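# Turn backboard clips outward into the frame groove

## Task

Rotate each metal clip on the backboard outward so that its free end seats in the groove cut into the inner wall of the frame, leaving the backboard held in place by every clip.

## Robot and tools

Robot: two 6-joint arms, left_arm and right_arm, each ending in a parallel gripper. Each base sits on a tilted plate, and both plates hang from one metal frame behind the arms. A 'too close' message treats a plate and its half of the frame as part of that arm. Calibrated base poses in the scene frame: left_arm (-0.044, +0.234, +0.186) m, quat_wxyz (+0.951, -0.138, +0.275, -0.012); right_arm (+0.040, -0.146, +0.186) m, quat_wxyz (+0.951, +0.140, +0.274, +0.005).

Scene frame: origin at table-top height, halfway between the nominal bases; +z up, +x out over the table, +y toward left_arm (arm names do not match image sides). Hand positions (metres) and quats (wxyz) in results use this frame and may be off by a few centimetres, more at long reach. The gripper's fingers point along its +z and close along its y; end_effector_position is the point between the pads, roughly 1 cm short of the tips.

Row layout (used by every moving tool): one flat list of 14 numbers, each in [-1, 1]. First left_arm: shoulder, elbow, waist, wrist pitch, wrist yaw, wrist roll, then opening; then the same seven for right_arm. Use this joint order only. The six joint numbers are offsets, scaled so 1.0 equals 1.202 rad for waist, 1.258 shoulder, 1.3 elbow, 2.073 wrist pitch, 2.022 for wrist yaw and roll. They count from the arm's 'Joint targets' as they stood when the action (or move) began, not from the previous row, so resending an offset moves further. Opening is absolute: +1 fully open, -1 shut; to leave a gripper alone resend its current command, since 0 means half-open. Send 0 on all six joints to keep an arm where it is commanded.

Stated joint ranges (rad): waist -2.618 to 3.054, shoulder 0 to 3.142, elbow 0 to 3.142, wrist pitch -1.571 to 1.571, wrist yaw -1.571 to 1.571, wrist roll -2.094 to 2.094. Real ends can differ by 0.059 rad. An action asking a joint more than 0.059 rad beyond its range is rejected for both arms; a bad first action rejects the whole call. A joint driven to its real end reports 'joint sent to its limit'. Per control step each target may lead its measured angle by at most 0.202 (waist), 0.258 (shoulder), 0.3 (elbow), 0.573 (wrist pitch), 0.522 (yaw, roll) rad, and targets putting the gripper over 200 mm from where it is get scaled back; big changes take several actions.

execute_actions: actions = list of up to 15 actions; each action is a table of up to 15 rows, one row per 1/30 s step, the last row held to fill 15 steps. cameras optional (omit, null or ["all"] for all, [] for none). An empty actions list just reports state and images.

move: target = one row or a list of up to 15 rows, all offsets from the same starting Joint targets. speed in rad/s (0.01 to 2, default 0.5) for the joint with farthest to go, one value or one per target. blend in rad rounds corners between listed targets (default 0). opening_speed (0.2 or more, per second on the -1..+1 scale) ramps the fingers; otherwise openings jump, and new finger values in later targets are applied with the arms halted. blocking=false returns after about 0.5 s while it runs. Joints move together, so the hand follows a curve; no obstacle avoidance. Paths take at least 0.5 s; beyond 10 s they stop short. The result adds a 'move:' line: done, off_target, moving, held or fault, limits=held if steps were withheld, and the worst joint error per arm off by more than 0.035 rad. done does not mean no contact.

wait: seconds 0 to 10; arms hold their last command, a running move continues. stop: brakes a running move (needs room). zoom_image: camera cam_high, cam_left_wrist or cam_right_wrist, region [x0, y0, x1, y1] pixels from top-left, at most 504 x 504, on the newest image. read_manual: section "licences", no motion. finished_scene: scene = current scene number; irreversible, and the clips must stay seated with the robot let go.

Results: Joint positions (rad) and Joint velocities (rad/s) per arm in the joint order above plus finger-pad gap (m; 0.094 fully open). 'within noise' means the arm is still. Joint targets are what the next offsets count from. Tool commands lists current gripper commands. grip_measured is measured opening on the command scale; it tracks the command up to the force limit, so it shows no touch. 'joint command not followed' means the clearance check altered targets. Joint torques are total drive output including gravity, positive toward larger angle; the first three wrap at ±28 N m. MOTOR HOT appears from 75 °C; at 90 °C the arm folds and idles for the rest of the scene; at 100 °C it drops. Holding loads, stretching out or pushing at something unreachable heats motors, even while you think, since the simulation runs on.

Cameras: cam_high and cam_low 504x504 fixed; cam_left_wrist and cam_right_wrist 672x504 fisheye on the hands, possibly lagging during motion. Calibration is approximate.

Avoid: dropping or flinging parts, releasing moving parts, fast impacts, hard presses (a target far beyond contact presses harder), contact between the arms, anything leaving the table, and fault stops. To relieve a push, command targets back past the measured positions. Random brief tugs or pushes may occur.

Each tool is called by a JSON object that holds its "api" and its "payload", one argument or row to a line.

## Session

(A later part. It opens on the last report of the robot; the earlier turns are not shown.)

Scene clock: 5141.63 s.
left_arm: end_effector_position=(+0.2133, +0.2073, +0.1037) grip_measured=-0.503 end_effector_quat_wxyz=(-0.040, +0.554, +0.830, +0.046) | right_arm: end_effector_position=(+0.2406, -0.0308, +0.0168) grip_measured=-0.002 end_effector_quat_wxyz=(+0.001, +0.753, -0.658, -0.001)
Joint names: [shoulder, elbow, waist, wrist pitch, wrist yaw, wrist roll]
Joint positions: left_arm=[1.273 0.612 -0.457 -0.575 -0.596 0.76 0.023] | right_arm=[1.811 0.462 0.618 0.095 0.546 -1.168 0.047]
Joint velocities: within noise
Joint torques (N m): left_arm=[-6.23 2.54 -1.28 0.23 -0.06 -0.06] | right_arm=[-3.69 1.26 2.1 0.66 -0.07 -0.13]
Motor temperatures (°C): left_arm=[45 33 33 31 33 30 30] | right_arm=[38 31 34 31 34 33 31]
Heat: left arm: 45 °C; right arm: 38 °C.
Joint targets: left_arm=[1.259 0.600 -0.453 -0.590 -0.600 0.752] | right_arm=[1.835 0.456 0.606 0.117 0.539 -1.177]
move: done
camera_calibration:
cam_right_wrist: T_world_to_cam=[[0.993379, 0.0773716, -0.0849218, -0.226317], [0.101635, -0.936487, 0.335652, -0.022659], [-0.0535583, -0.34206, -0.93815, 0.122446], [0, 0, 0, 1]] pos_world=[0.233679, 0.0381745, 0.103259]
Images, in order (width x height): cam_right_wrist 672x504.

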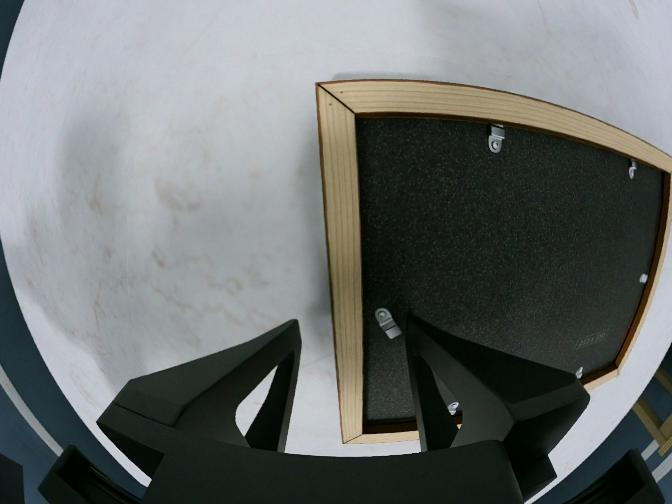

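{"api": "move", "payload": {
  "target": [0,0,0,0,0,0,-0.5,0,0,0,-0.01,0,0,-0.38],
  "opening_speed": 0.5,
  "cameras": ["cam_right_wrist"]
}}

{"api": "zoom_image", "payload": {
  "camera": "cam_right_wrist",
  "region": [290, 240, 450, 400]
}}

Scene clock: 5151.30 s.
left_arm: end_effector_position=(+0.2133, +0.2073, +0.1037) grip_measured=-0.503 end_effector_quat_wxyz=(-0.040, +0.554, +0.830, +0.046) | right_arm: end_effector_position=(+0.2433, -0.0308, +0.0168) grip_measured=-0.378 end_effector_quat_wxyz=(-0.002, +0.752, -0.659, +0.004)
Joint names: [shoulder, elbow, waist, wrist pitch, wrist yaw, wrist roll]
Joint positions: left_arm=[1.273 0.612 -0.457 -0.575 -0.596 0.76 0.023] | right_arm=[1.811 0.462 0.618 0.105 0.554 -1.169 0.029]
Joint velocities: within noise
Joint torques (N m): left_arm=[-6.24 2.5 -1.26 0.22 -0.06 -0.07] | right_arm=[-3.63 1.36 2.17 0.41 -0.14 -0.11]
Motor temperatures (°C): left_arm=[45 33 33 31 33 30 30] | right_arm=[38 31 34 31 34 33 31]
Heat: left arm: 45 °C; right arm: 38 °C.
Joint targets: left_arm=[1.259 0.600 -0.453 -0.590 -0.600 0.752] | right_arm=[1.835 0.456 0.606 0.096 0.538 -1.177]
move: done
camera_calibration:
cam_right_wrist: T_world_to_cam=[[0.99462, 0.0729685, -0.073529, -0.229621], [0.0937383, -0.936093, 0.339032, -0.021113], [-0.0440914, -0.3441, -0.937897, 0.120205], [0, 0, 0, 1]] pos_world=[0.235665, 0.038354, 0.103015]
Images, in order (width x height): cam_right_wrist 672x504.

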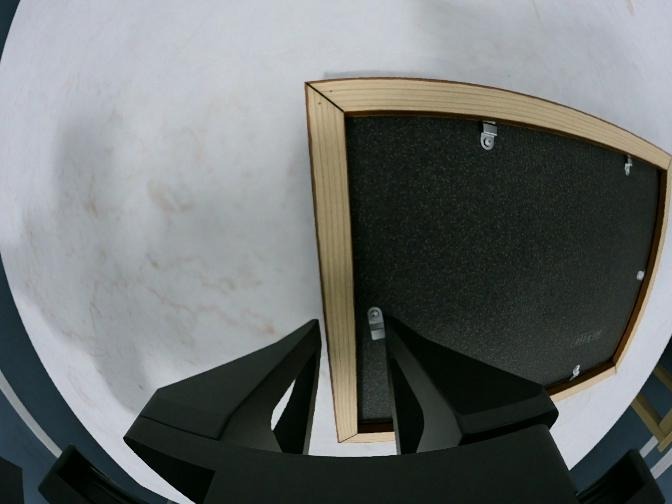

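Scaled by 3.150 from the camera's 672x504 image, which has a finer 960x720 frame.

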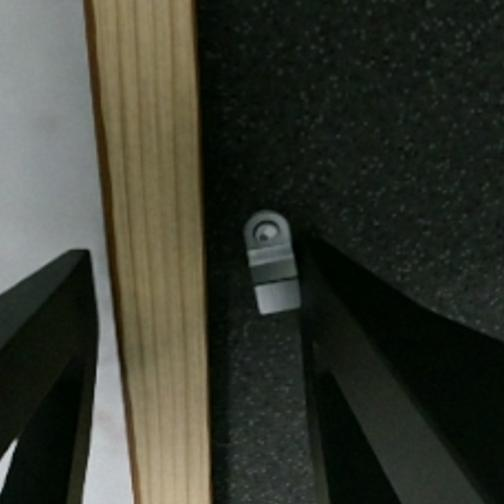

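{"api": "move", "payload": {
  "target": [0,0,0,0,0,0,-0.5,0,0,0,0,-0.003,0,-0.5],
  "opening_speed": 0.4,
  "cameras": ["cam_right_wrist"]
}}

{"api": "zoom_image", "payload": {
  "camera": "cam_right_wrist",
  "region": [290, 240, 450, 400]
}}

Scene clock: 5159.90 s.
left_arm: end_effector_position=(+0.2133, +0.2073, +0.1037) grip_measured=-0.503 end_effector_quat_wxyz=(-0.040, +0.554, +0.830, +0.046) | right_arm: end_effector_position=(+0.2437, -0.0310, +0.0168) grip_measured=-0.497 end_effector_quat_wxyz=(-0.002, +0.752, -0.660, +0.005)
Joint names: [shoulder, elbow, waist, wrist pitch, wrist yaw, wrist roll]
Joint positions: left_arm=[1.273 0.612 -0.457 -0.575 -0.596 0.76 0.023] | right_arm=[1.811 0.462 0.618 0.107 0.556 -1.169 0.024]
Joint velocities: within noise
Joint torques (N m): left_arm=[-6.22 2.54 -1.25 0.24 -0.05 -0.06] | right_arm=[-3.66 1.32 2.14 0.38 -0.19 -0.11]
Motor temperatures (°C): left_arm=[45 33 32 31 33 30 30] | right_arm=[38 31 34 31 34 33 31]
Heat: left arm: 45 °C; right arm: 38 °C.
Joint targets: left_arm=[1.259 0.600 -0.453 -0.590 -0.600 0.752] | right_arm=[1.835 0.456 0.606 0.096 0.532 -1.177]
move: done
camera_calibration:
cam_right_wrist: T_world_to_cam=[[0.994796, 0.072279, -0.0718137, -0.230091], [0.0925536, -0.935762, 0.34027, -0.0210263], [-0.0426061, -0.345146, -0.937581, 0.11977], [0, 0, 0, 1]] pos_world=[0.235943, 0.0382934, 0.102925]
Images, in order (width x height): cam_right_wrist 672x504.

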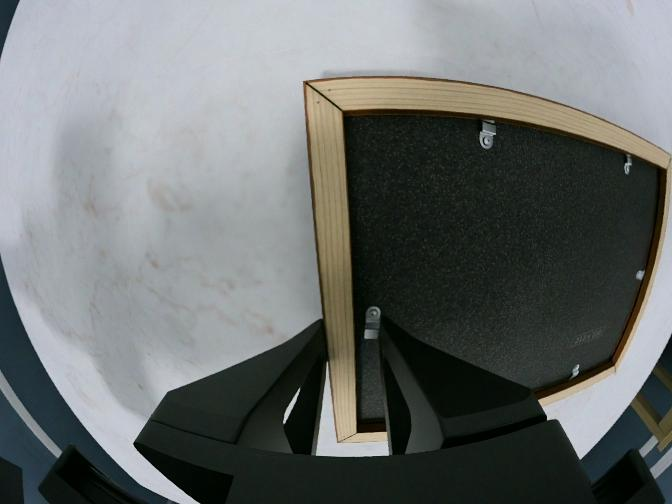

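Scaled by 3.150 from the camera's 672x504 image, which has a finer 960x720 frame.

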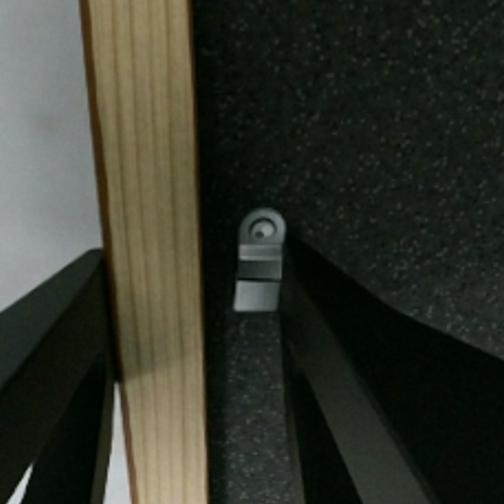

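{"api": "move", "payload": {
  "target": [0,0,0,0,0,0,-0.5,0,0,0,0,0,0,-0.62],
  "opening_speed": 0.3,
  "cameras": ["cam_right_wrist"]
}}

{"api": "zoom_image", "payload": {
  "camera": "cam_right_wrist",
  "region": [290, 240, 450, 400]
}}

Scene clock: 5165.10 s.
left_arm: end_effector_position=(+0.2133, +0.2073, +0.1037) grip_measured=-0.503 end_effector_quat_wxyz=(-0.040, +0.554, +0.830, +0.046) | right_arm: end_effector_position=(+0.2413, -0.0313, +0.0168) grip_measured=-0.616 end_effector_quat_wxyz=(+0.001, +0.753, -0.658, +0.001)
Joint names: [shoulder, elbow, waist, wrist pitch, wrist yaw, wrist roll]
Joint positions: left_arm=[1.273 0.612 -0.457 -0.575 -0.596 0.76 0.023] | right_arm=[1.811 0.462 0.618 0.096 0.55 -1.169 0.018]
Joint velocities: within noise
Joint torques (N m): left_arm=[-6.26 2.54 -1.25 0.23 -0.06 -0.06] | right_arm=[-3.59 1.33 2.18 0.45 -0.17 -0.13]
Motor temperatures (°C): left_arm=[45 33 32 31 33 30 30] | right_arm=[38 31 34 31 34 33 31]
Heat: left arm: 45 °C; right arm: 38 °C.
Joint targets: left_arm=[1.259 0.600 -0.453 -0.590 -0.600 0.752] | right_arm=[1.835 0.456 0.606 0.096 0.532 -1.177]
move: done
camera_calibration:
cam_right_wrist: T_world_to_cam=[[0.993602, 0.0776378, -0.0820244, -0.226999], [0.101081, -0.935274, 0.339184, -0.0231452], [-0.0503817, -0.345305, -0.937137, 0.121399], [0, 0, 0, 1]] pos_world=[0.234003, 0.0378965, 0.102999]
Images, in order (width x height): cam_right_wrist 672x504.

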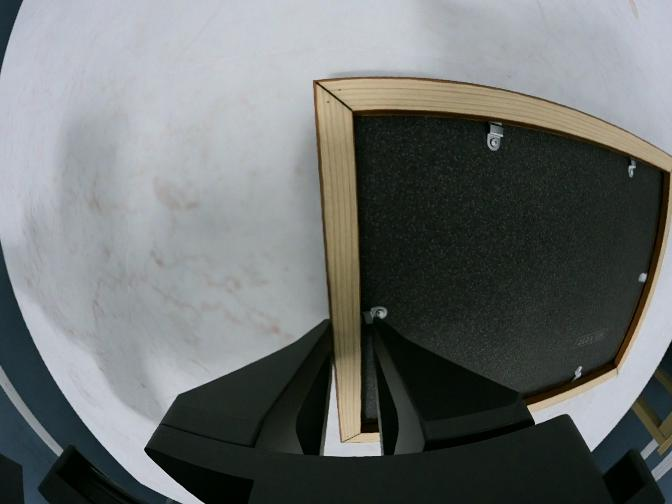

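Scaled by 3.150 from the camera's 672x504 image, which has a finer 960x720 frame.

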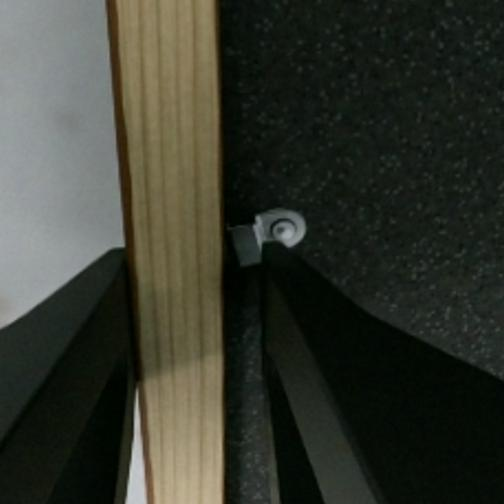

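{"api": "move", "payload": {
  "target": [0,0,0,0,0,0,-0.5,0,0,0,0,0,0,-0.71],
  "opening_speed": 0.3,
  "cameras": ["cam_right_wrist"]
}}

{"api": "zoom_image", "payload": {
  "camera": "cam_right_wrist",
  "region": [290, 240, 450, 400]
}}

Scene clock: 5171.13 s.
left_arm: end_effector_position=(+0.2133, +0.2073, +0.1037) grip_measured=-0.503 end_effector_quat_wxyz=(-0.040, +0.554, +0.830, +0.046) | right_arm: end_effector_position=(+0.2391, -0.0317, +0.0168) grip_measured=-0.707 end_effector_quat_wxyz=(+0.004, +0.755, -0.656, -0.002)
Joint names: [shoulder, elbow, waist, wrist pitch, wrist yaw, wrist roll]
Joint positions: left_arm=[1.273 0.612 -0.457 -0.575 -0.596 0.76 0.023] | right_arm=[1.811 0.461 0.618 0.089 0.546 -1.169 0.014]
Joint velocities: within noise
Joint torques (N m): left_arm=[-6.26 2.54 -1.26 0.23 -0.05 -0.06] | right_arm=[-3.77 1.31 2.11 0.54 -0.11 -0.12]
Motor temperatures (°C): left_arm=[45 33 32 31 33 30 30] | right_arm=[37 31 34 31 34 33 31]
Heat: left arm: 45 °C; right arm: 37 °C.
Joint targets: left_arm=[1.259 0.600 -0.453 -0.590 -0.600 0.752] | right_arm=[1.835 0.456 0.606 0.096 0.532 -1.177]
move: done
camera_calibration:
cam_right_wrist: T_world_to_cam=[[0.992521, 0.0819803, -0.0904532, -0.224258], [0.10803, -0.934908, 0.338049, -0.0248735], [-0.056852, -0.345293, -0.936771, 0.122698], [0, 0, 0, 1]] pos_world=[0.232244, 0.0374972, 0.103064]
Images, in order (width x height): cam_right_wrist 672x504.

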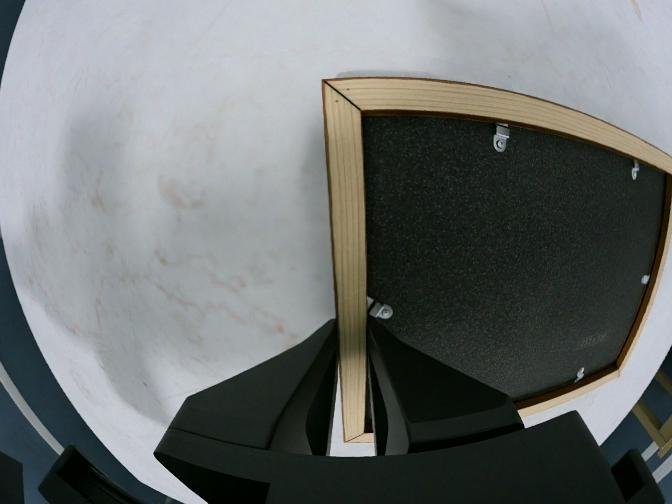

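Scaled by 3.150 from the camera's 672x504 image, which has a finer 960x720 frame.

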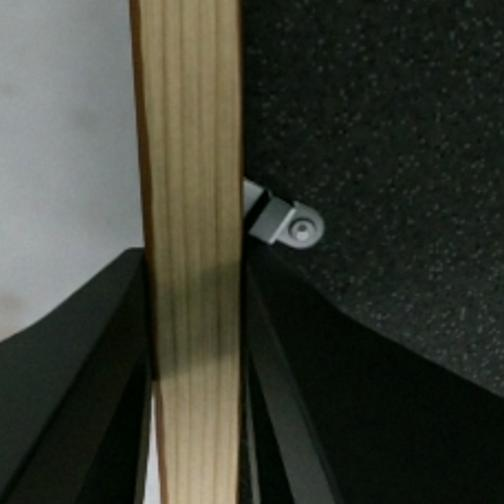

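{"api": "move", "payload": {
  "target": [
    [0,0,0,0,0,0,-0.5,0,0,0,0,0,0,-0.2],
    [0,0,0,0,0,0,-0.5,-0.0962,0.0085,0.0549,-0.082,0.0099,0.0361,-0.2],
    [0,0,0,0,0,0,-0.5,-0.0596,0.0608,0.1323,-0.0994,0.0297,0.0851,-0.2]
  ],
  "speed": 0.3,
  "opening_speed": 1.5,
  "cameras": ["cam_right_wrist"]
}}

{"api": "zoom_image", "payload": {
  "camera": "cam_right_wrist",
  "region": [290, 240, 450, 400]
}}

Scene clock: 5202.70 s.
left_arm: end_effector_position=(+0.2133, +0.2073, +0.1037) grip_measured=-0.503 end_effector_quat_wxyz=(-0.040, +0.554, +0.830, +0.046) | right_arm: end_effector_position=(+0.2469, -0.0090, +0.0467) grip_measured=-0.202 end_effector_quat_wxyz=(-0.011, +0.746, -0.666, +0.005)
Joint names: [shoulder, elbow, waist, wrist pitch, wrist yaw, wrist roll]
Joint positions: left_arm=[1.273 0.612 -0.457 -0.575 -0.596 0.76 0.023] | right_arm=[1.742 0.527 0.749 -0.09 0.59 -1.014 0.038]
Joint velocities: within noise
Joint torques (N m): left_arm=[-6.26 2.5 -1.25 0.23 -0.07 -0.06] | right_arm=[-4 3.52 4.45 0.28 0.02 0.12]
Motor temperatures (°C): left_arm=[45 33 32 31 33 30 30] | right_arm=[37 31 34 31 34 33 31]
Heat: left arm: 45 °C; right arm: 37 °C.
Joint targets: left_arm=[1.259 0.600 -0.453 -0.590 -0.600 0.752] | right_arm=[1.759 0.535 0.765 -0.110 0.592 -1.005]
move: done
camera_calibration:
cam_right_wrist: T_world_to_cam=[[0.996554, 0.0572157, -0.0600583, -0.233845], [0.0738662, -0.941546, 0.328687, -0.00576806], [-0.0377416, -0.331991, -0.942527, 0.154634], [0, 0, 0, 1]] pos_world=[0.239301, 0.0592857, 0.133598]
Images, in order (width x height): cam_right_wrist 672x504.

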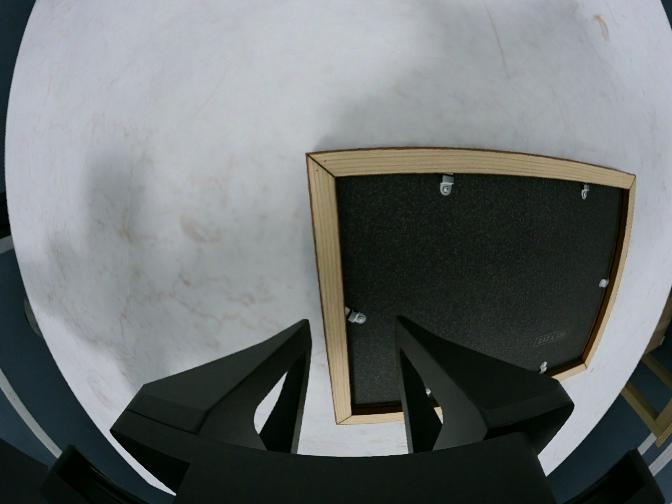

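Scaled by 3.150 from the camera's 672x504 image, which has a finer 960x720 frame.

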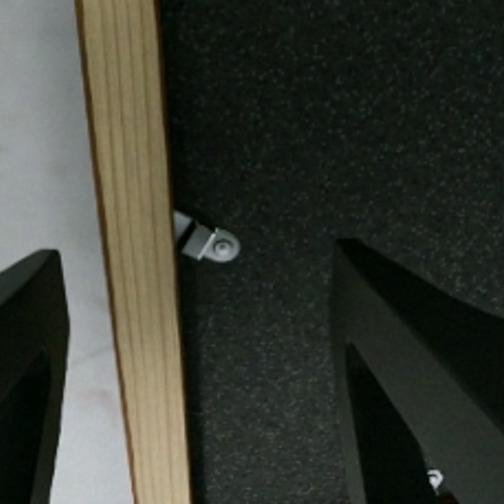

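{"api": "move", "payload": {
  "target": [0,0,0,0,0,0,-0.5,0.1129,-0.0223,-0.0691,0.0941,-0.0173,-0.044,-0.2],
  "speed": 0.15,
  "cameras": ["cam_right_wrist"]
}}

{"api": "zoom_image", "payload": {
  "camera": "cam_right_wrist",
  "region": [290, 280, 450, 440]
}}

Scene clock: 5218.03 s.
left_arm: end_effector_position=(+0.2133, +0.2073, +0.1037) grip_measured=-0.503 end_effector_quat_wxyz=(-0.040, +0.554, +0.830, +0.046) | right_arm: end_effector_position=(+0.2355, -0.0116, +0.0170) grip_measured=-0.202 end_effector_quat_wxyz=(+0.005, +0.755, -0.656, +0.001)
Joint names: [shoulder, elbow, waist, wrist pitch, wrist yaw, wrist roll]
Joint positions: left_arm=[1.273 0.612 -0.457 -0.575 -0.596 0.76 0.023] | right_arm=[1.88 0.514 0.694 0.059 0.574 -1.083 0.038]
Joint velocities: within noise
Joint torques (N m): left_arm=[-6.26 2.55 -1.24 0.23 -0.06 -0.07] | right_arm=[-4.12 1.2 2.39 0.68 -0.14 -0.15]
Motor temperatures (°C): left_arm=[45 33 32 31 33 30 30] | right_arm=[37 31 34 31 34 33 31]
Heat: left arm: 45 °C; right arm: 37 °C.
Joint targets: left_arm=[1.259 0.600 -0.453 -0.590 -0.600 0.752] | right_arm=[1.902 0.506 0.682 0.085 0.557 -1.094]
move: done
camera_calibration:
cam_right_wrist: T_world_to_cam=[[0.992755, 0.0825431, -0.087318, -0.222442], [0.107786, -0.932928, 0.343551, -0.00579274], [-0.0531036, -0.350474, -0.935066, 0.128636], [0, 0, 0, 1]] pos_world=[0.228286, 0.0580404, 0.10285]
Images, in order (width x height): cam_right_wrist 672x504.

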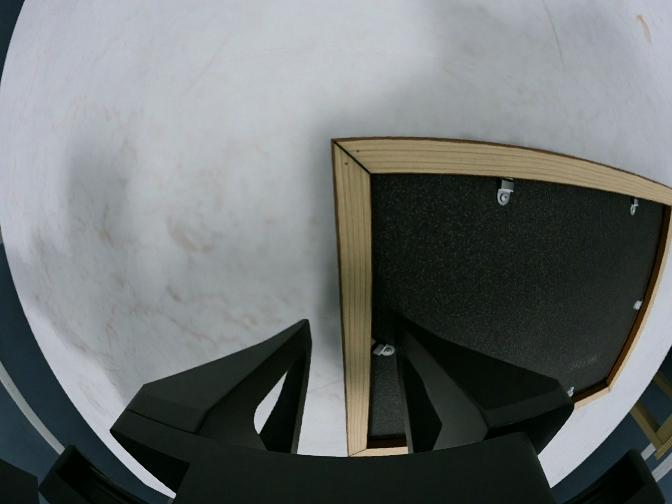

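Scaled by 3.150 from the camera's 672x504 image, which has a finer 960x720 frame.

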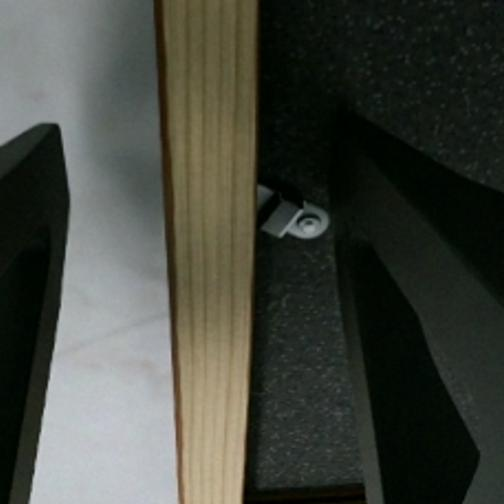

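{"api": "move", "payload": {
  "target": [0,0,0,0,0,0,-0.5,0,0,0,-0.004,0,0,-0.5],
  "opening_speed": 0.5,
  "cameras": ["cam_right_wrist"]
}}

{"api": "zoom_image", "payload": {
  "camera": "cam_right_wrist",
  "region": [290, 280, 450, 440]
}}

Scene clock: 5240.27 s.
left_arm: end_effector_position=(+0.2133, +0.2073, +0.1037) grip_measured=-0.503 end_effector_quat_wxyz=(-0.040, +0.554, +0.830, +0.046) | right_arm: end_effector_position=(+0.2380, -0.0100, +0.0170) grip_measured=-0.498 end_effector_quat_wxyz=(-0.001, +0.754, -0.657, +0.003)
Joint names: [shoulder, elbow, waist, wrist pitch, wrist yaw, wrist roll]
Joint positions: left_arm=[1.273 0.612 -0.457 -0.575 -0.596 0.76 0.023] | right_arm=[1.88 0.514 0.694 0.072 0.575 -1.086 0.024]
Joint velocities: within noise
Joint torques (N m): left_arm=[-6.19 2.55 -1.26 0.22 -0.05 -0.06] | right_arm=[-3.97 1.2 2.48 0.48 -0.2 -0.13]
Motor temperatures (°C): left_arm=[45 33 32 31 33 30 30] | right_arm=[37 31 34 31 34 33 31]
Heat: left arm: 45 °C; right arm: 37 °C.
Joint targets: left_arm=[1.259 0.600 -0.453 -0.590 -0.600 0.752] | right_arm=[1.902 0.506 0.682 0.077 0.557 -1.094]
move: done
camera_calibration:
cam_right_wrist: T_world_to_cam=[[0.993924, 0.0785011, -0.0771496, -0.225545], [0.10021, -0.935323, 0.339306, -0.00275692], [-0.0455239, -0.344976, -0.937507, 0.127597], [0, 0, 0, 1]] pos_world=[0.23026, 0.059145, 0.103158]
Images, in order (width x height): cam_right_wrist 672x504.

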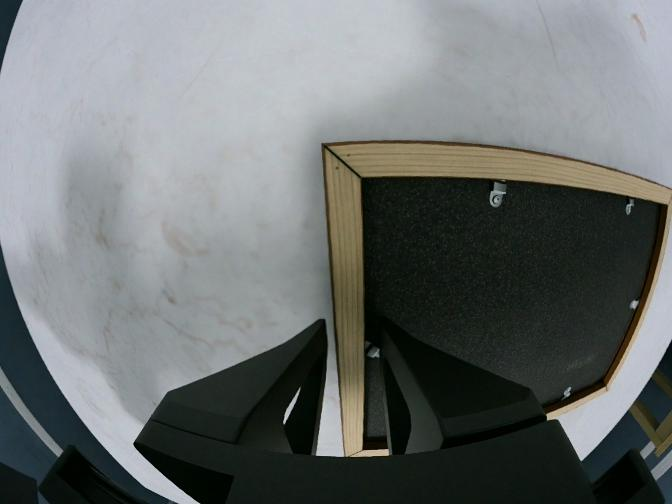

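Scaled by 3.150 from the camera's 672x504 image, which has a finer 960x720 frame.

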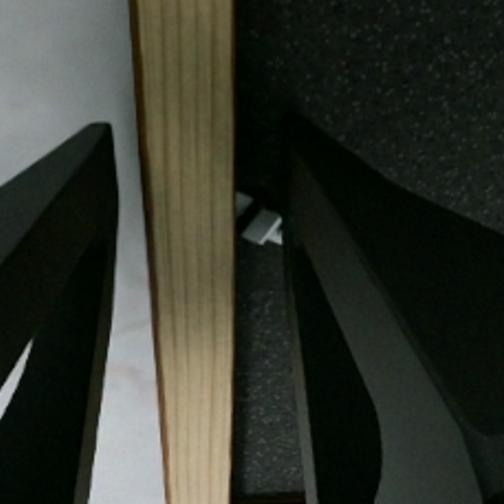

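{"api": "move", "payload": {
  "target": [0,0,0,0,0,0,-0.5,0,0,0,0,0,0,-0.63],
  "opening_speed": 0.3,
  "cameras": ["cam_right_wrist"]
}}

{"api": "zoom_image", "payload": {
  "camera": "cam_right_wrist",
  "region": [290, 280, 450, 440]
}}

Scene clock: 5246.83 s.
left_arm: end_effector_position=(+0.2133, +0.2073, +0.1037) grip_measured=-0.503 end_effector_quat_wxyz=(-0.040, +0.554, +0.830, +0.046) | right_arm: end_effector_position=(+0.2383, -0.0098, +0.0170) grip_measured=-0.628 end_effector_quat_wxyz=(-0.002, +0.753, -0.657, +0.003)
Joint names: [shoulder, elbow, waist, wrist pitch, wrist yaw, wrist roll]
Joint positions: left_arm=[1.273 0.612 -0.457 -0.575 -0.596 0.76 0.023] | right_arm=[1.88 0.514 0.694 0.074 0.575 -1.086 0.017]
Joint velocities: within noise
Joint torques (N m): left_arm=[-6.23 2.51 -1.21 0.21 -0.06 -0.06] | right_arm=[-4.19 1.42 2.37 0.47 -0.18 -0.06]
Motor temperatures (°C): left_arm=[45 33 32 31 33 30 30] | right_arm=[37 31 34 31 34 33 31]
Heat: left arm: 45 °C; right arm: 37 °C.
Joint targets: left_arm=[1.259 0.600 -0.453 -0.590 -0.600 0.752] | right_arm=[1.902 0.506 0.682 0.077 0.557 -1.094]
move: done
camera_calibration:
cam_right_wrist: T_world_to_cam=[[0.994075, 0.0779281, -0.0757816, -0.225968], [0.099162, -0.935705, 0.338561, -0.00230424], [-0.0445258, -0.34407, -0.937888, 0.127476], [0, 0, 0, 1]] pos_world=[0.230534, 0.0593137, 0.103214]
Images, in order (width x height): cam_right_wrist 672x504.

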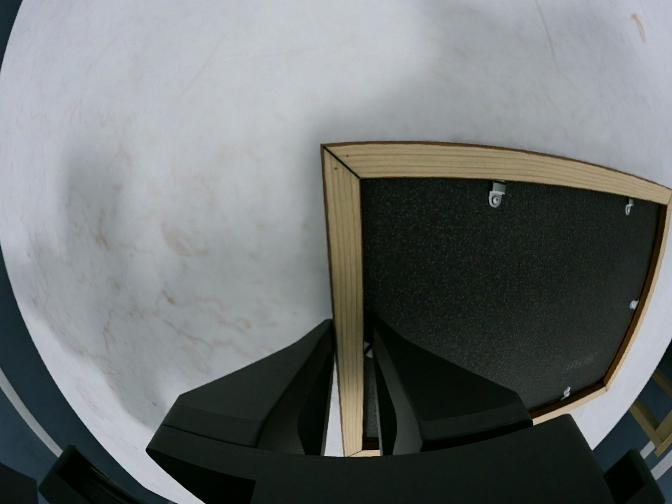

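Scaled by 3.150 from the camera's 672x504 image, which has a finer 960x720 frame.

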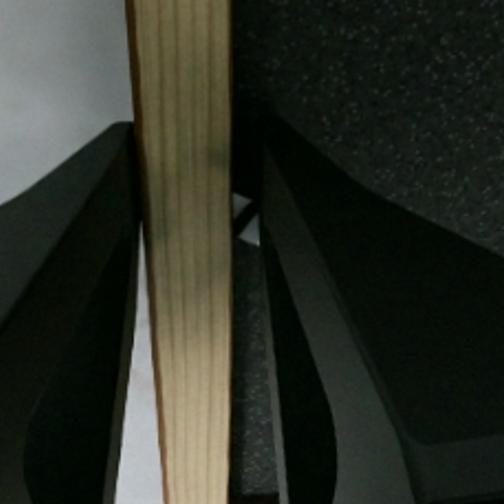

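{"api": "move", "payload": {
  "target": [
    [0,0,0,0,0,0,-0.5,0,0,0,-0.01,0.014,0,-0.45],
    [0,0,0,0,0,0,-0.5,0,0,0,-0.01,0.014,0,-0.5]
  ],
  "opening_speed": 0.5,
  "cameras": ["cam_right_wrist"]
}}

{"api": "zoom_image", "payload": {
  "camera": "cam_right_wrist",
  "region": [290, 280, 450, 440]
}}

Scene clock: 5261.67 s.
left_arm: end_effector_position=(+0.2133, +0.2073, +0.1037) grip_measured=-0.503 end_effector_quat_wxyz=(-0.040, +0.554, +0.830, +0.046) | right_arm: end_effector_position=(+0.2392, -0.0110, +0.0170) grip_measured=-0.498 end_effector_quat_wxyz=(-0.001, +0.753, -0.657, +0.007)
Joint names: [shoulder, elbow, waist, wrist pitch, wrist yaw, wrist roll]
Joint positions: left_arm=[1.273 0.612 -0.457 -0.575 -0.596 0.76 0.023] | right_arm=[1.88 0.514 0.694 0.074 0.584 -1.086 0.024]
Joint velocities: within noise
Joint torques (N m): left_arm=[-6.27 2.52 -1.25 0.23 -0.07 -0.06] | right_arm=[-4.07 1.28 2.62 0.3 0.08 -0.1]
Motor temperatures (°C): left_arm=[45 33 32 31 33 30 30] | right_arm=[37 31 34 31 34 33 31]
Heat: left arm: 45 °C; right arm: 37 °C.
Joint targets: left_arm=[1.259 0.600 -0.453 -0.590 -0.600 0.752] | right_arm=[1.902 0.506 0.682 0.056 0.586 -1.094]
move: done
camera_calibration:
cam_right_wrist: T_world_to_cam=[[0.994437, 0.0773892, -0.0714588, -0.226903], [0.0974586, -0.933374, 0.345421, -0.00321729], [-0.0399659, -0.350464, -0.935723, 0.125911], [0, 0, 0, 1]] pos_world=[0.230986, 0.058684, 0.102715]
Images, in order (width x height): cam_right_wrist 672x504.

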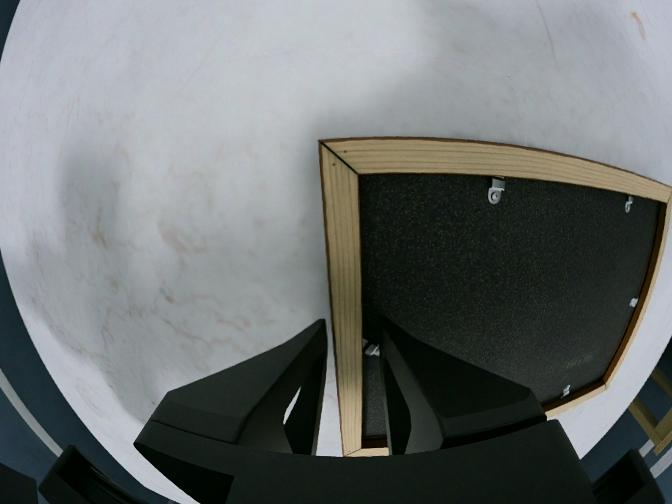

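Scaled by 3.150 from the camera's 672x504 image, which has a finer 960x720 frame.

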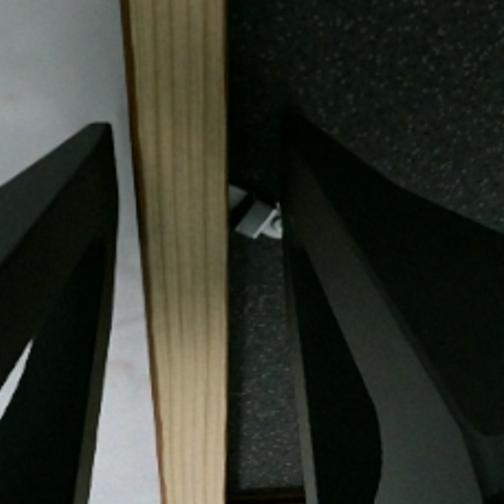

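{"api": "move", "payload": {
  "target": [
    [0,0,0,0,0,0,-0.5,0,0,0,-0.004,0.005,0,-0.45],
    [0,0,0,0,0,0,-0.5,0,0,0,-0.004,0.005,0,-0.55],
    [0,0,0,0,0,0,-0.5,0,0,0,-0.004,0.005,0,-0.63]
  ],
  "opening_speed": 0.3,
  "cameras": ["cam_right_wrist"]
}}

{"api": "zoom_image", "payload": {
  "camera": "cam_right_wrist",
  "region": [290, 280, 450, 440]
}}

Scene clock: 5275.57 s.
left_arm: end_effector_position=(+0.2133, +0.2073, +0.1037) grip_measured=-0.503 end_effector_quat_wxyz=(-0.040, +0.554, +0.830, +0.046) | right_arm: end_effector_position=(+0.2392, -0.0140, +0.0171) grip_measured=-0.627 end_effector_quat_wxyz=(+0.004, +0.755, -0.655, +0.013)
Joint names: [shoulder, elbow, waist, wrist pitch, wrist yaw, wrist roll]
Joint positions: left_arm=[1.273 0.612 -0.457 -0.575 -0.596 0.76 0.023] | right_arm=[1.88 0.514 0.694 0.066 0.597 -1.087 0.018]
Joint velocities: within noise
Joint torques (N m): left_arm=[-6.27 2.51 -1.26 0.23 -0.06 -0.07] | right_arm=[-3.96 1.2 2.45 0.25 -0.02 -0.11]
Motor temperatures (°C): left_arm=[45 33 32 31 33 30 30] | right_arm=[37 31 34 31 34 33 31]
Heat: left arm: 45 °C; right arm: 37 °C.
Joint targets: left_arm=[1.259 0.600 -0.453 -0.590 -0.600 0.752] | right_arm=[1.902 0.506 0.682 0.048 0.596 -1.094]
move: done
camera_calibration:
cam_right_wrist: T_world_to_cam=[[0.994213, 0.081366, -0.0701466, -0.226586], [0.10129, -0.927545, 0.359723, -0.00712246], [-0.035795, -0.364746, -0.930419, 0.123614], [0, 0, 0, 1]] pos_world=[0.230421, 0.0569176, 0.10168]
Images, in order (width x height): cam_right_wrist 672x504.

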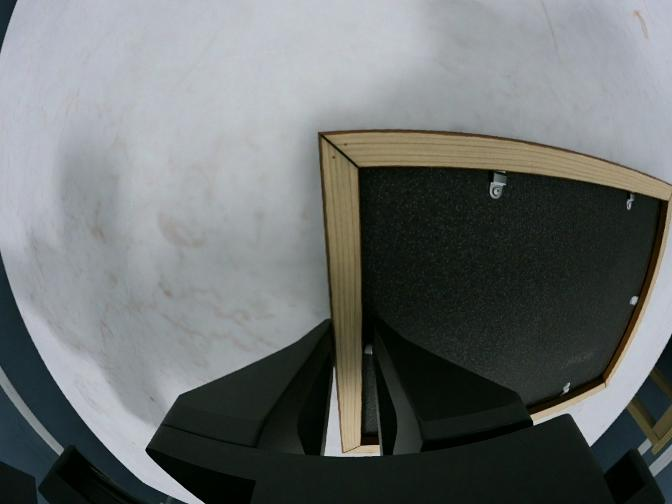

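Scaled by 3.150 from the camera's 672x504 image, which has a finer 960x720 frame.

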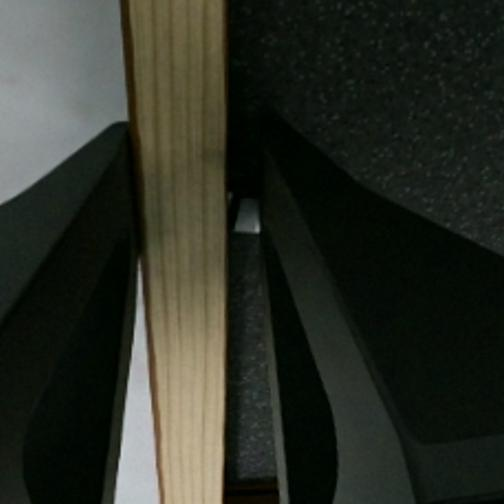

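{"api": "move", "payload": {
  "target": [0,0,0,0,0,0,-0.5,0,0,0,0,0,0,-0.3],
  "opening_speed": 0.6,
  "cameras": ["cam_right_wrist"]
}}

{"api": "zoom_image", "payload": {
  "camera": "cam_right_wrist",
  "region": [290, 280, 450, 440]
}}

Scene clock: 5282.13 s.
left_arm: end_effector_position=(+0.2133, +0.2073, +0.1037) grip_measured=-0.503 end_effector_quat_wxyz=(-0.040, +0.554, +0.830, +0.046) | right_arm: end_effector_position=(+0.2392, -0.0141, +0.0171) grip_measured=-0.302 end_effector_quat_wxyz=(+0.004, +0.755, -0.655, +0.013)
Joint names: [shoulder, elbow, waist, wrist pitch, wrist yaw, wrist roll]
Joint positions: left_arm=[1.273 0.612 -0.457 -0.575 -0.596 0.76 0.023] | right_arm=[1.88 0.514 0.694 0.065 0.598 -1.087 0.033]
Joint velocities: within noise
Joint torques (N m): left_arm=[-6.24 2.52 -1.26 0.24 -0.06 -0.06] | right_arm=[-4.1 1.29 2.43 0.33 -0.03 -0.09]
Motor temperatures (°C): left_arm=[45 33 32 31 33 30 30] | right_arm=[37 31 34 31 34 33 31]
Heat: left arm: 45 °C; right arm: 37 °C.
Joint targets: left_arm=[1.259 0.600 -0.453 -0.590 -0.600 0.752] | right_arm=[1.902 0.506 0.682 0.048 0.596 -1.094]
move: done
camera_calibration:
cam_right_wrist: T_world_to_cam=[[0.994193, 0.0815369, -0.0702243, -0.226542], [0.101496, -0.927345, 0.36018, -0.00727077], [-0.0357543, -0.365216, -0.930236, 0.123557], [0, 0, 0, 1]] pos_world=[0.230382, 0.0568541, 0.101647]
Images, in order (width x height): cam_right_wrist 672x504.

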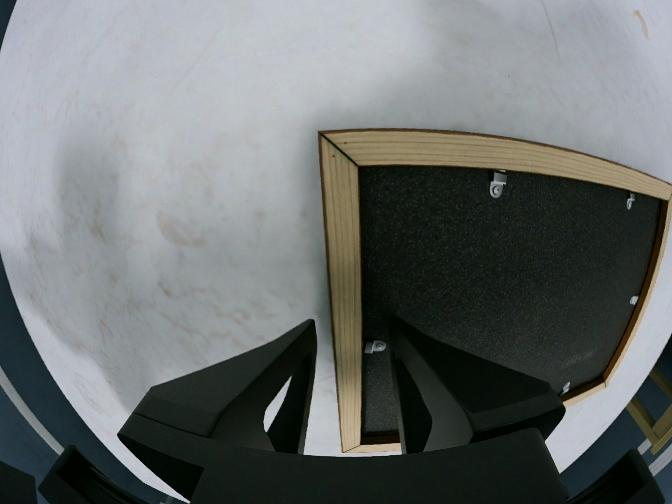

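Scaled by 3.150 from the camera's 672x504 image, which has a finer 960x720 frame.

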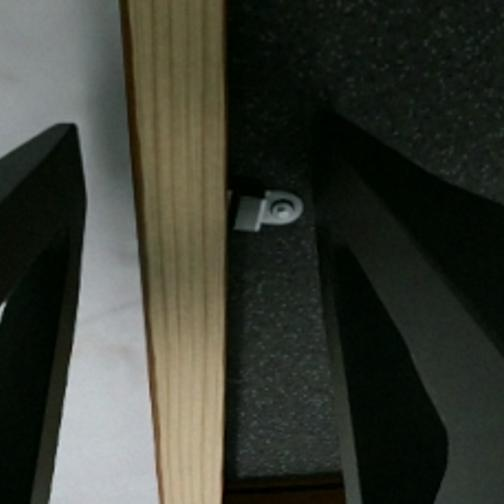

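{"api": "move", "payload": {
  "target": [0,0,0,0,0,0,-0.5,-0.2,-0.03,0.1,-0.15,0,0.05,-0.3],
  "speed": 0.4,
  "cameras": ["cam_right_wrist"]
}}

{"api": "zoom_image", "payload": {
  "camera": "cam_right_wrist",
  "region": [300, 140, 640, 440]
}}

Scene clock: 5290.80 s.
left_arm: end_effector_position=(+0.2133, +0.2073, +0.1037) grip_measured=-0.503 end_effector_quat_wxyz=(-0.040, +0.554, +0.830, +0.046) | right_arm: end_effector_position=(+0.2195, -0.0320, +0.0599) grip_measured=-0.301 end_effector_quat_wxyz=(+0.030, +0.774, -0.633, -0.001)
Joint names: [shoulder, elbow, waist, wrist pitch, wrist yaw, wrist roll]
Joint positions: left_arm=[1.273 0.612 -0.457 -0.575 -0.596 0.76 0.023] | right_arm=[1.663 0.479 0.785 -0.244 0.598 -1.001 0.033]
Joint velocities: within noise
Joint torques (N m): left_arm=[-6.26 2.54 -1.26 0.22 -0.06 -0.06] | right_arm=[-6.26 2.07 4.26 0.23 0 0.09]
Motor temperatures (°C): left_arm=[45 33 32 31 33 30 30] | right_arm=[37 31 34 31 34 33 31]
Heat: left arm: 45 °C; right arm: 37 °C.
Joint targets: left_arm=[1.259 0.600 -0.453 -0.590 -0.600 0.752] | right_arm=[1.650 0.467 0.802 -0.263 0.596 -0.993]
move: done
camera_calibration:
cam_right_wrist: T_world_to_cam=[[0.982403, 0.136117, -0.127896, -0.194717], [0.174682, -0.911983, 0.371178, -0.0535474], [-0.0661155, -0.386987, -0.919712, 0.161477], [0, 0, 0, 1]] pos_world=[0.21132, 0.0401595, 0.143485]
Images, in order (width x height): cam_right_wrist 672x504.

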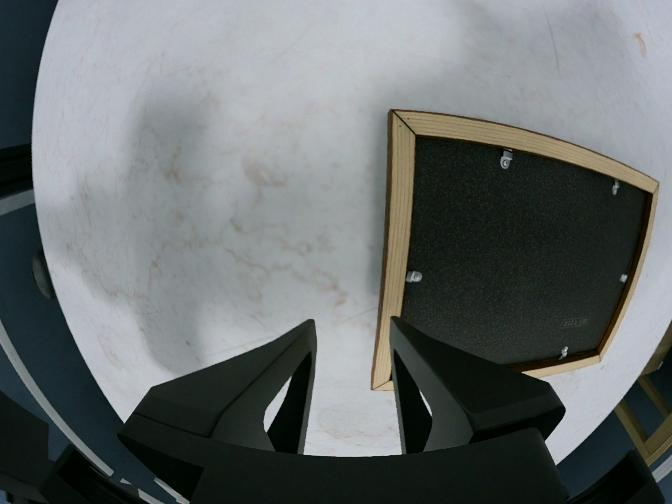

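Scaled by 1.482 from the camera's 672x504 image, which has a finer 960x720 frame.

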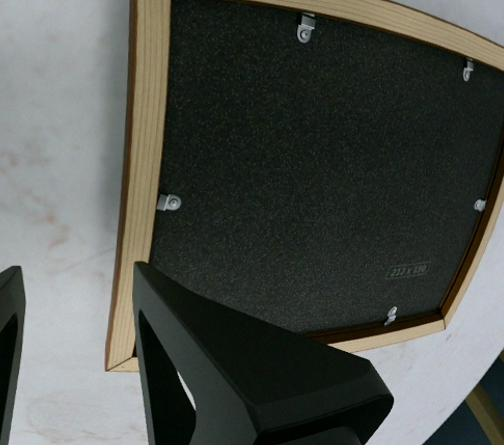

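{"api": "move", "payload": {
  "target": [0,0,0,0,0,0,-0.5,-0.2,0.15,0.0,-0.25,0,0,-0.3],
  "speed": 0.5,
  "cameras": ["cam_right_wrist"]
}}

{"api": "zoom_image", "payload": {
  "camera": "cam_right_wrist",
  "region": [300, 120, 640, 460]
}}

Scene clock: 5300.03 s.
left_arm: end_effector_position=(+0.2133, +0.2073, +0.1037) grip_measured=-0.503 end_effector_quat_wxyz=(-0.040, +0.554, +0.830, +0.046) | right_arm: end_effector_position=(+0.2474, -0.0641, +0.1230) grip_measured=-0.301 end_effector_quat_wxyz=(+0.070, +0.789, -0.611, -0.007)
Joint names: [shoulder, elbow, waist, wrist pitch, wrist yaw, wrist roll]
Joint positions: left_arm=[1.273 0.612 -0.457 -0.575 -0.596 0.76 0.023] | right_arm=[1.411 0.648 0.785 -0.762 0.598 -1 0.033]
Joint velocities: within noise
Joint torques (N m): left_arm=[-6.24 2.55 -1.24 0.24 -0.06 -0.06] | right_arm=[-5.56 5.87 3.84 0.07 -0.03 0.09]
Motor temperatures (°C): left_arm=[45 33 32 31 33 30 30] | right_arm=[38 31 34 31 34 33 31]
Heat: left arm: 45 °C; right arm: 38 °C.
Joint targets: left_arm=[1.259 0.600 -0.453 -0.590 -0.600 0.752] | right_arm=[1.398 0.662 0.802 -0.781 0.596 -0.993]
move: done
camera_calibration:
cam_right_wrist: T_world_to_cam=[[0.964222, 0.179582, -0.195001, -0.194123], [0.246109, -0.879774, 0.406729, -0.131041], [-0.0985159, -0.440168, -0.892495, 0.210222], [0, 0, 0, 1]] pos_world=[0.240139, 0.0121073, 0.203066]
Images, in order (width x height): cam_right_wrist 672x504.

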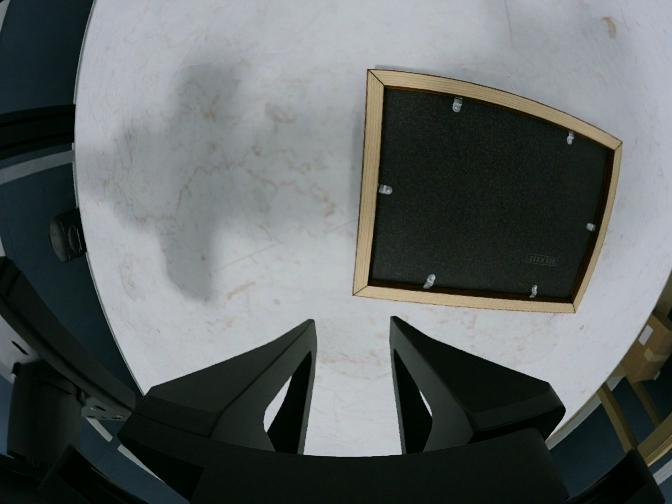

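Scaled by 1.482 from the camera's 672x504 image, which has a finer 960x720 frame.

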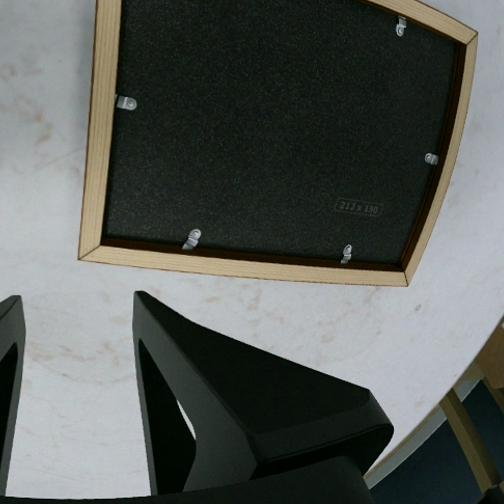

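{"api": "zoom_image", "payload": {
  "camera": "cam_right_wrist",
  "region": [400, 255, 460, 315]
}}

{"api": "zoom_image", "payload": {
  "camera": "cam_right_wrist",
  "region": [510, 260, 570, 320]
}}

{"api": "zoom_image", "payload": {
  "camera": "cam_right_wrist",
  "region": [560, 195, 620, 255]
}}

{"api": "zoom_image", "payload": {
  "camera": "cam_right_wrist",
  "region": [540, 110, 600, 170]
}}

{"api": "zoom_image", "payload": {
  "camera": "cam_right_wrist",
  "region": [430, 80, 490, 140]
}}

{"api": "zoom_image", "payload": {
  "camera": "cam_right_wrist",
  "region": [350, 160, 410, 220]
}}

Scaled by 8.400 from the camera's 672x504 image, which has a finer 960x720 frame.

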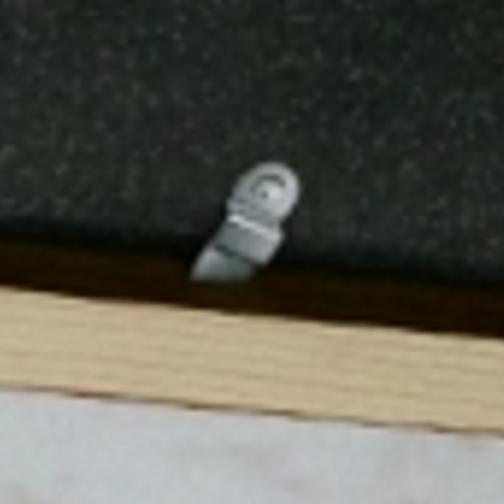

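Scaled by 8.400 from the camera's 672x504 image, which has a finer 960x720 frame.

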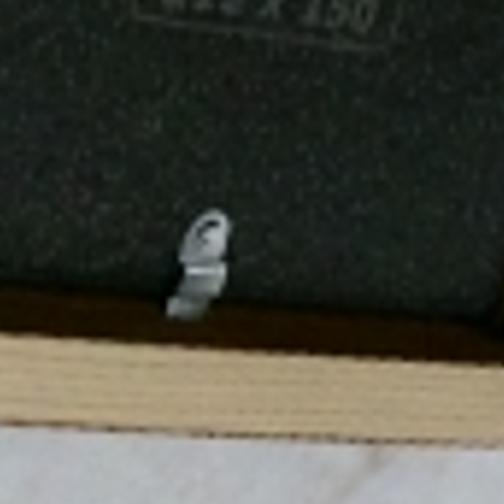

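Scaled by 8.400 from the camera's 672x504 image, which has a finer 960x720 frame.

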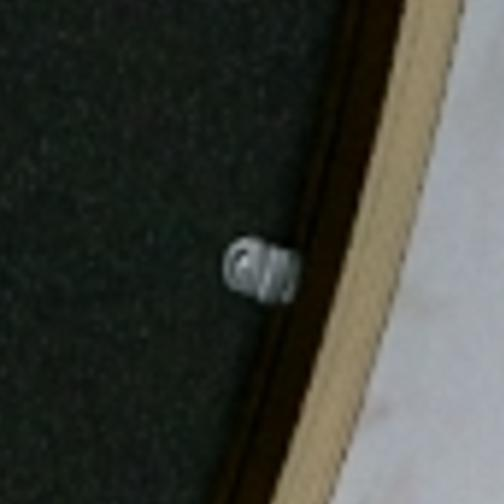

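Scaled by 8.400 from the camera's 672x504 image, which has a finer 960x720 frame.

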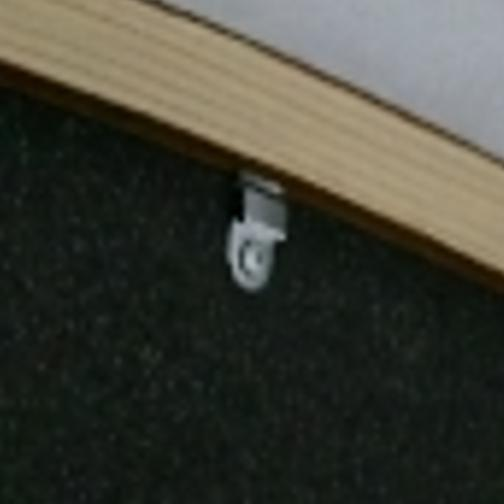

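Scaled by 8.400 from the camera's 672x504 image, which has a finer 960x720 frame.

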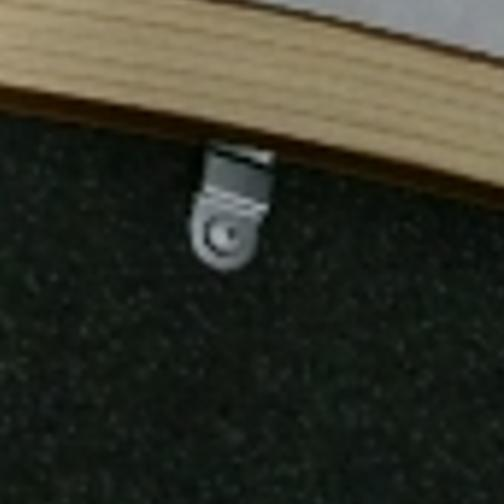

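Scaled by 8.400 from the camera's 672x504 image, which has a finer 960x720 frame.

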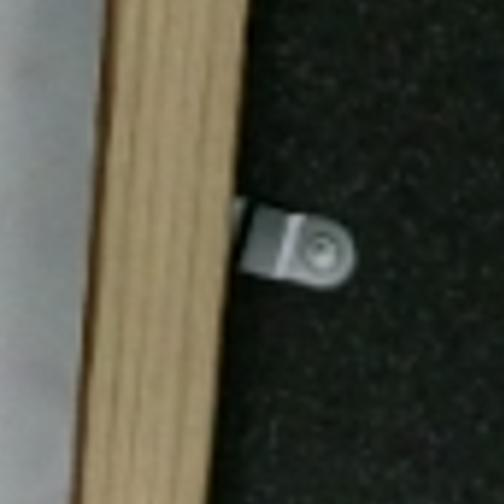

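{"api": "move", "payload": {
  "target": [0,0,0,0,0,0,-0.5,0,0.05,-0.25,0.2,0,0,-0.3],
  "speed": 0.5,
  "cameras": ["cam_right_wrist"]
}}

Scene clock: 5348.70 s.
left_arm: end_effector_position=(+0.2133, +0.2073, +0.1037) grip_measured=-0.503 end_effector_quat_wxyz=(-0.040, +0.554, +0.830, +0.046) | right_arm: end_effector_position=(+0.3525, -0.0786, +0.0997) grip_measured=-0.301 end_effector_quat_wxyz=(+0.033, -0.627, +0.776, -0.056)
Joint names: [shoulder, elbow, waist, wrist pitch, wrist yaw, wrist roll]
Joint positions: left_arm=[1.273 0.612 -0.457 -0.575 -0.596 0.76 0.023] | right_arm=[1.411 0.712 0.509 -0.38 0.6 -1 0.033]
Joint velocities: within noise
Joint torques (N m): left_arm=[-6.22 2.51 -1.24 0.22 -0.05 -0.06] | right_arm=[-7.31 6.23 1.83 0.74 0.04 0.04]
Motor temperatures (°C): left_arm=[44 33 32 31 33 30 30] | right_arm=[38 33 34 31 34 33 31]
Heat: left arm: 44 °C; right arm: 38 °C.
Joint targets: left_arm=[1.259 0.600 -0.453 -0.590 -0.600 0.752] | right_arm=[1.398 0.727 0.502 -0.367 0.596 -0.992]
move: done
camera_calibration:
cam_right_wrist: T_world_to_cam=[[0.962701, -0.266236, 0.048209, -0.356145], [-0.266031, -0.898933, 0.348061, 0.0247037], [-0.0493298, -0.347904, -0.936231, 0.187658], [0, 0, 0, 1]] pos_world=[0.35869, -0.00732456, 0.184262]
Images, in order (width x height): cam_right_wrist 672x504.

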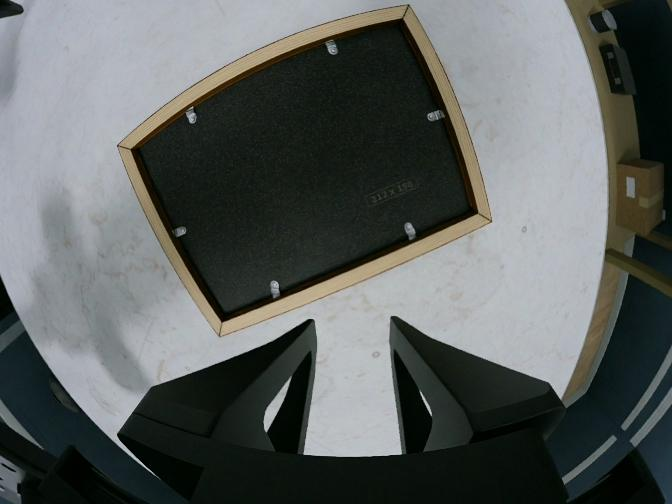

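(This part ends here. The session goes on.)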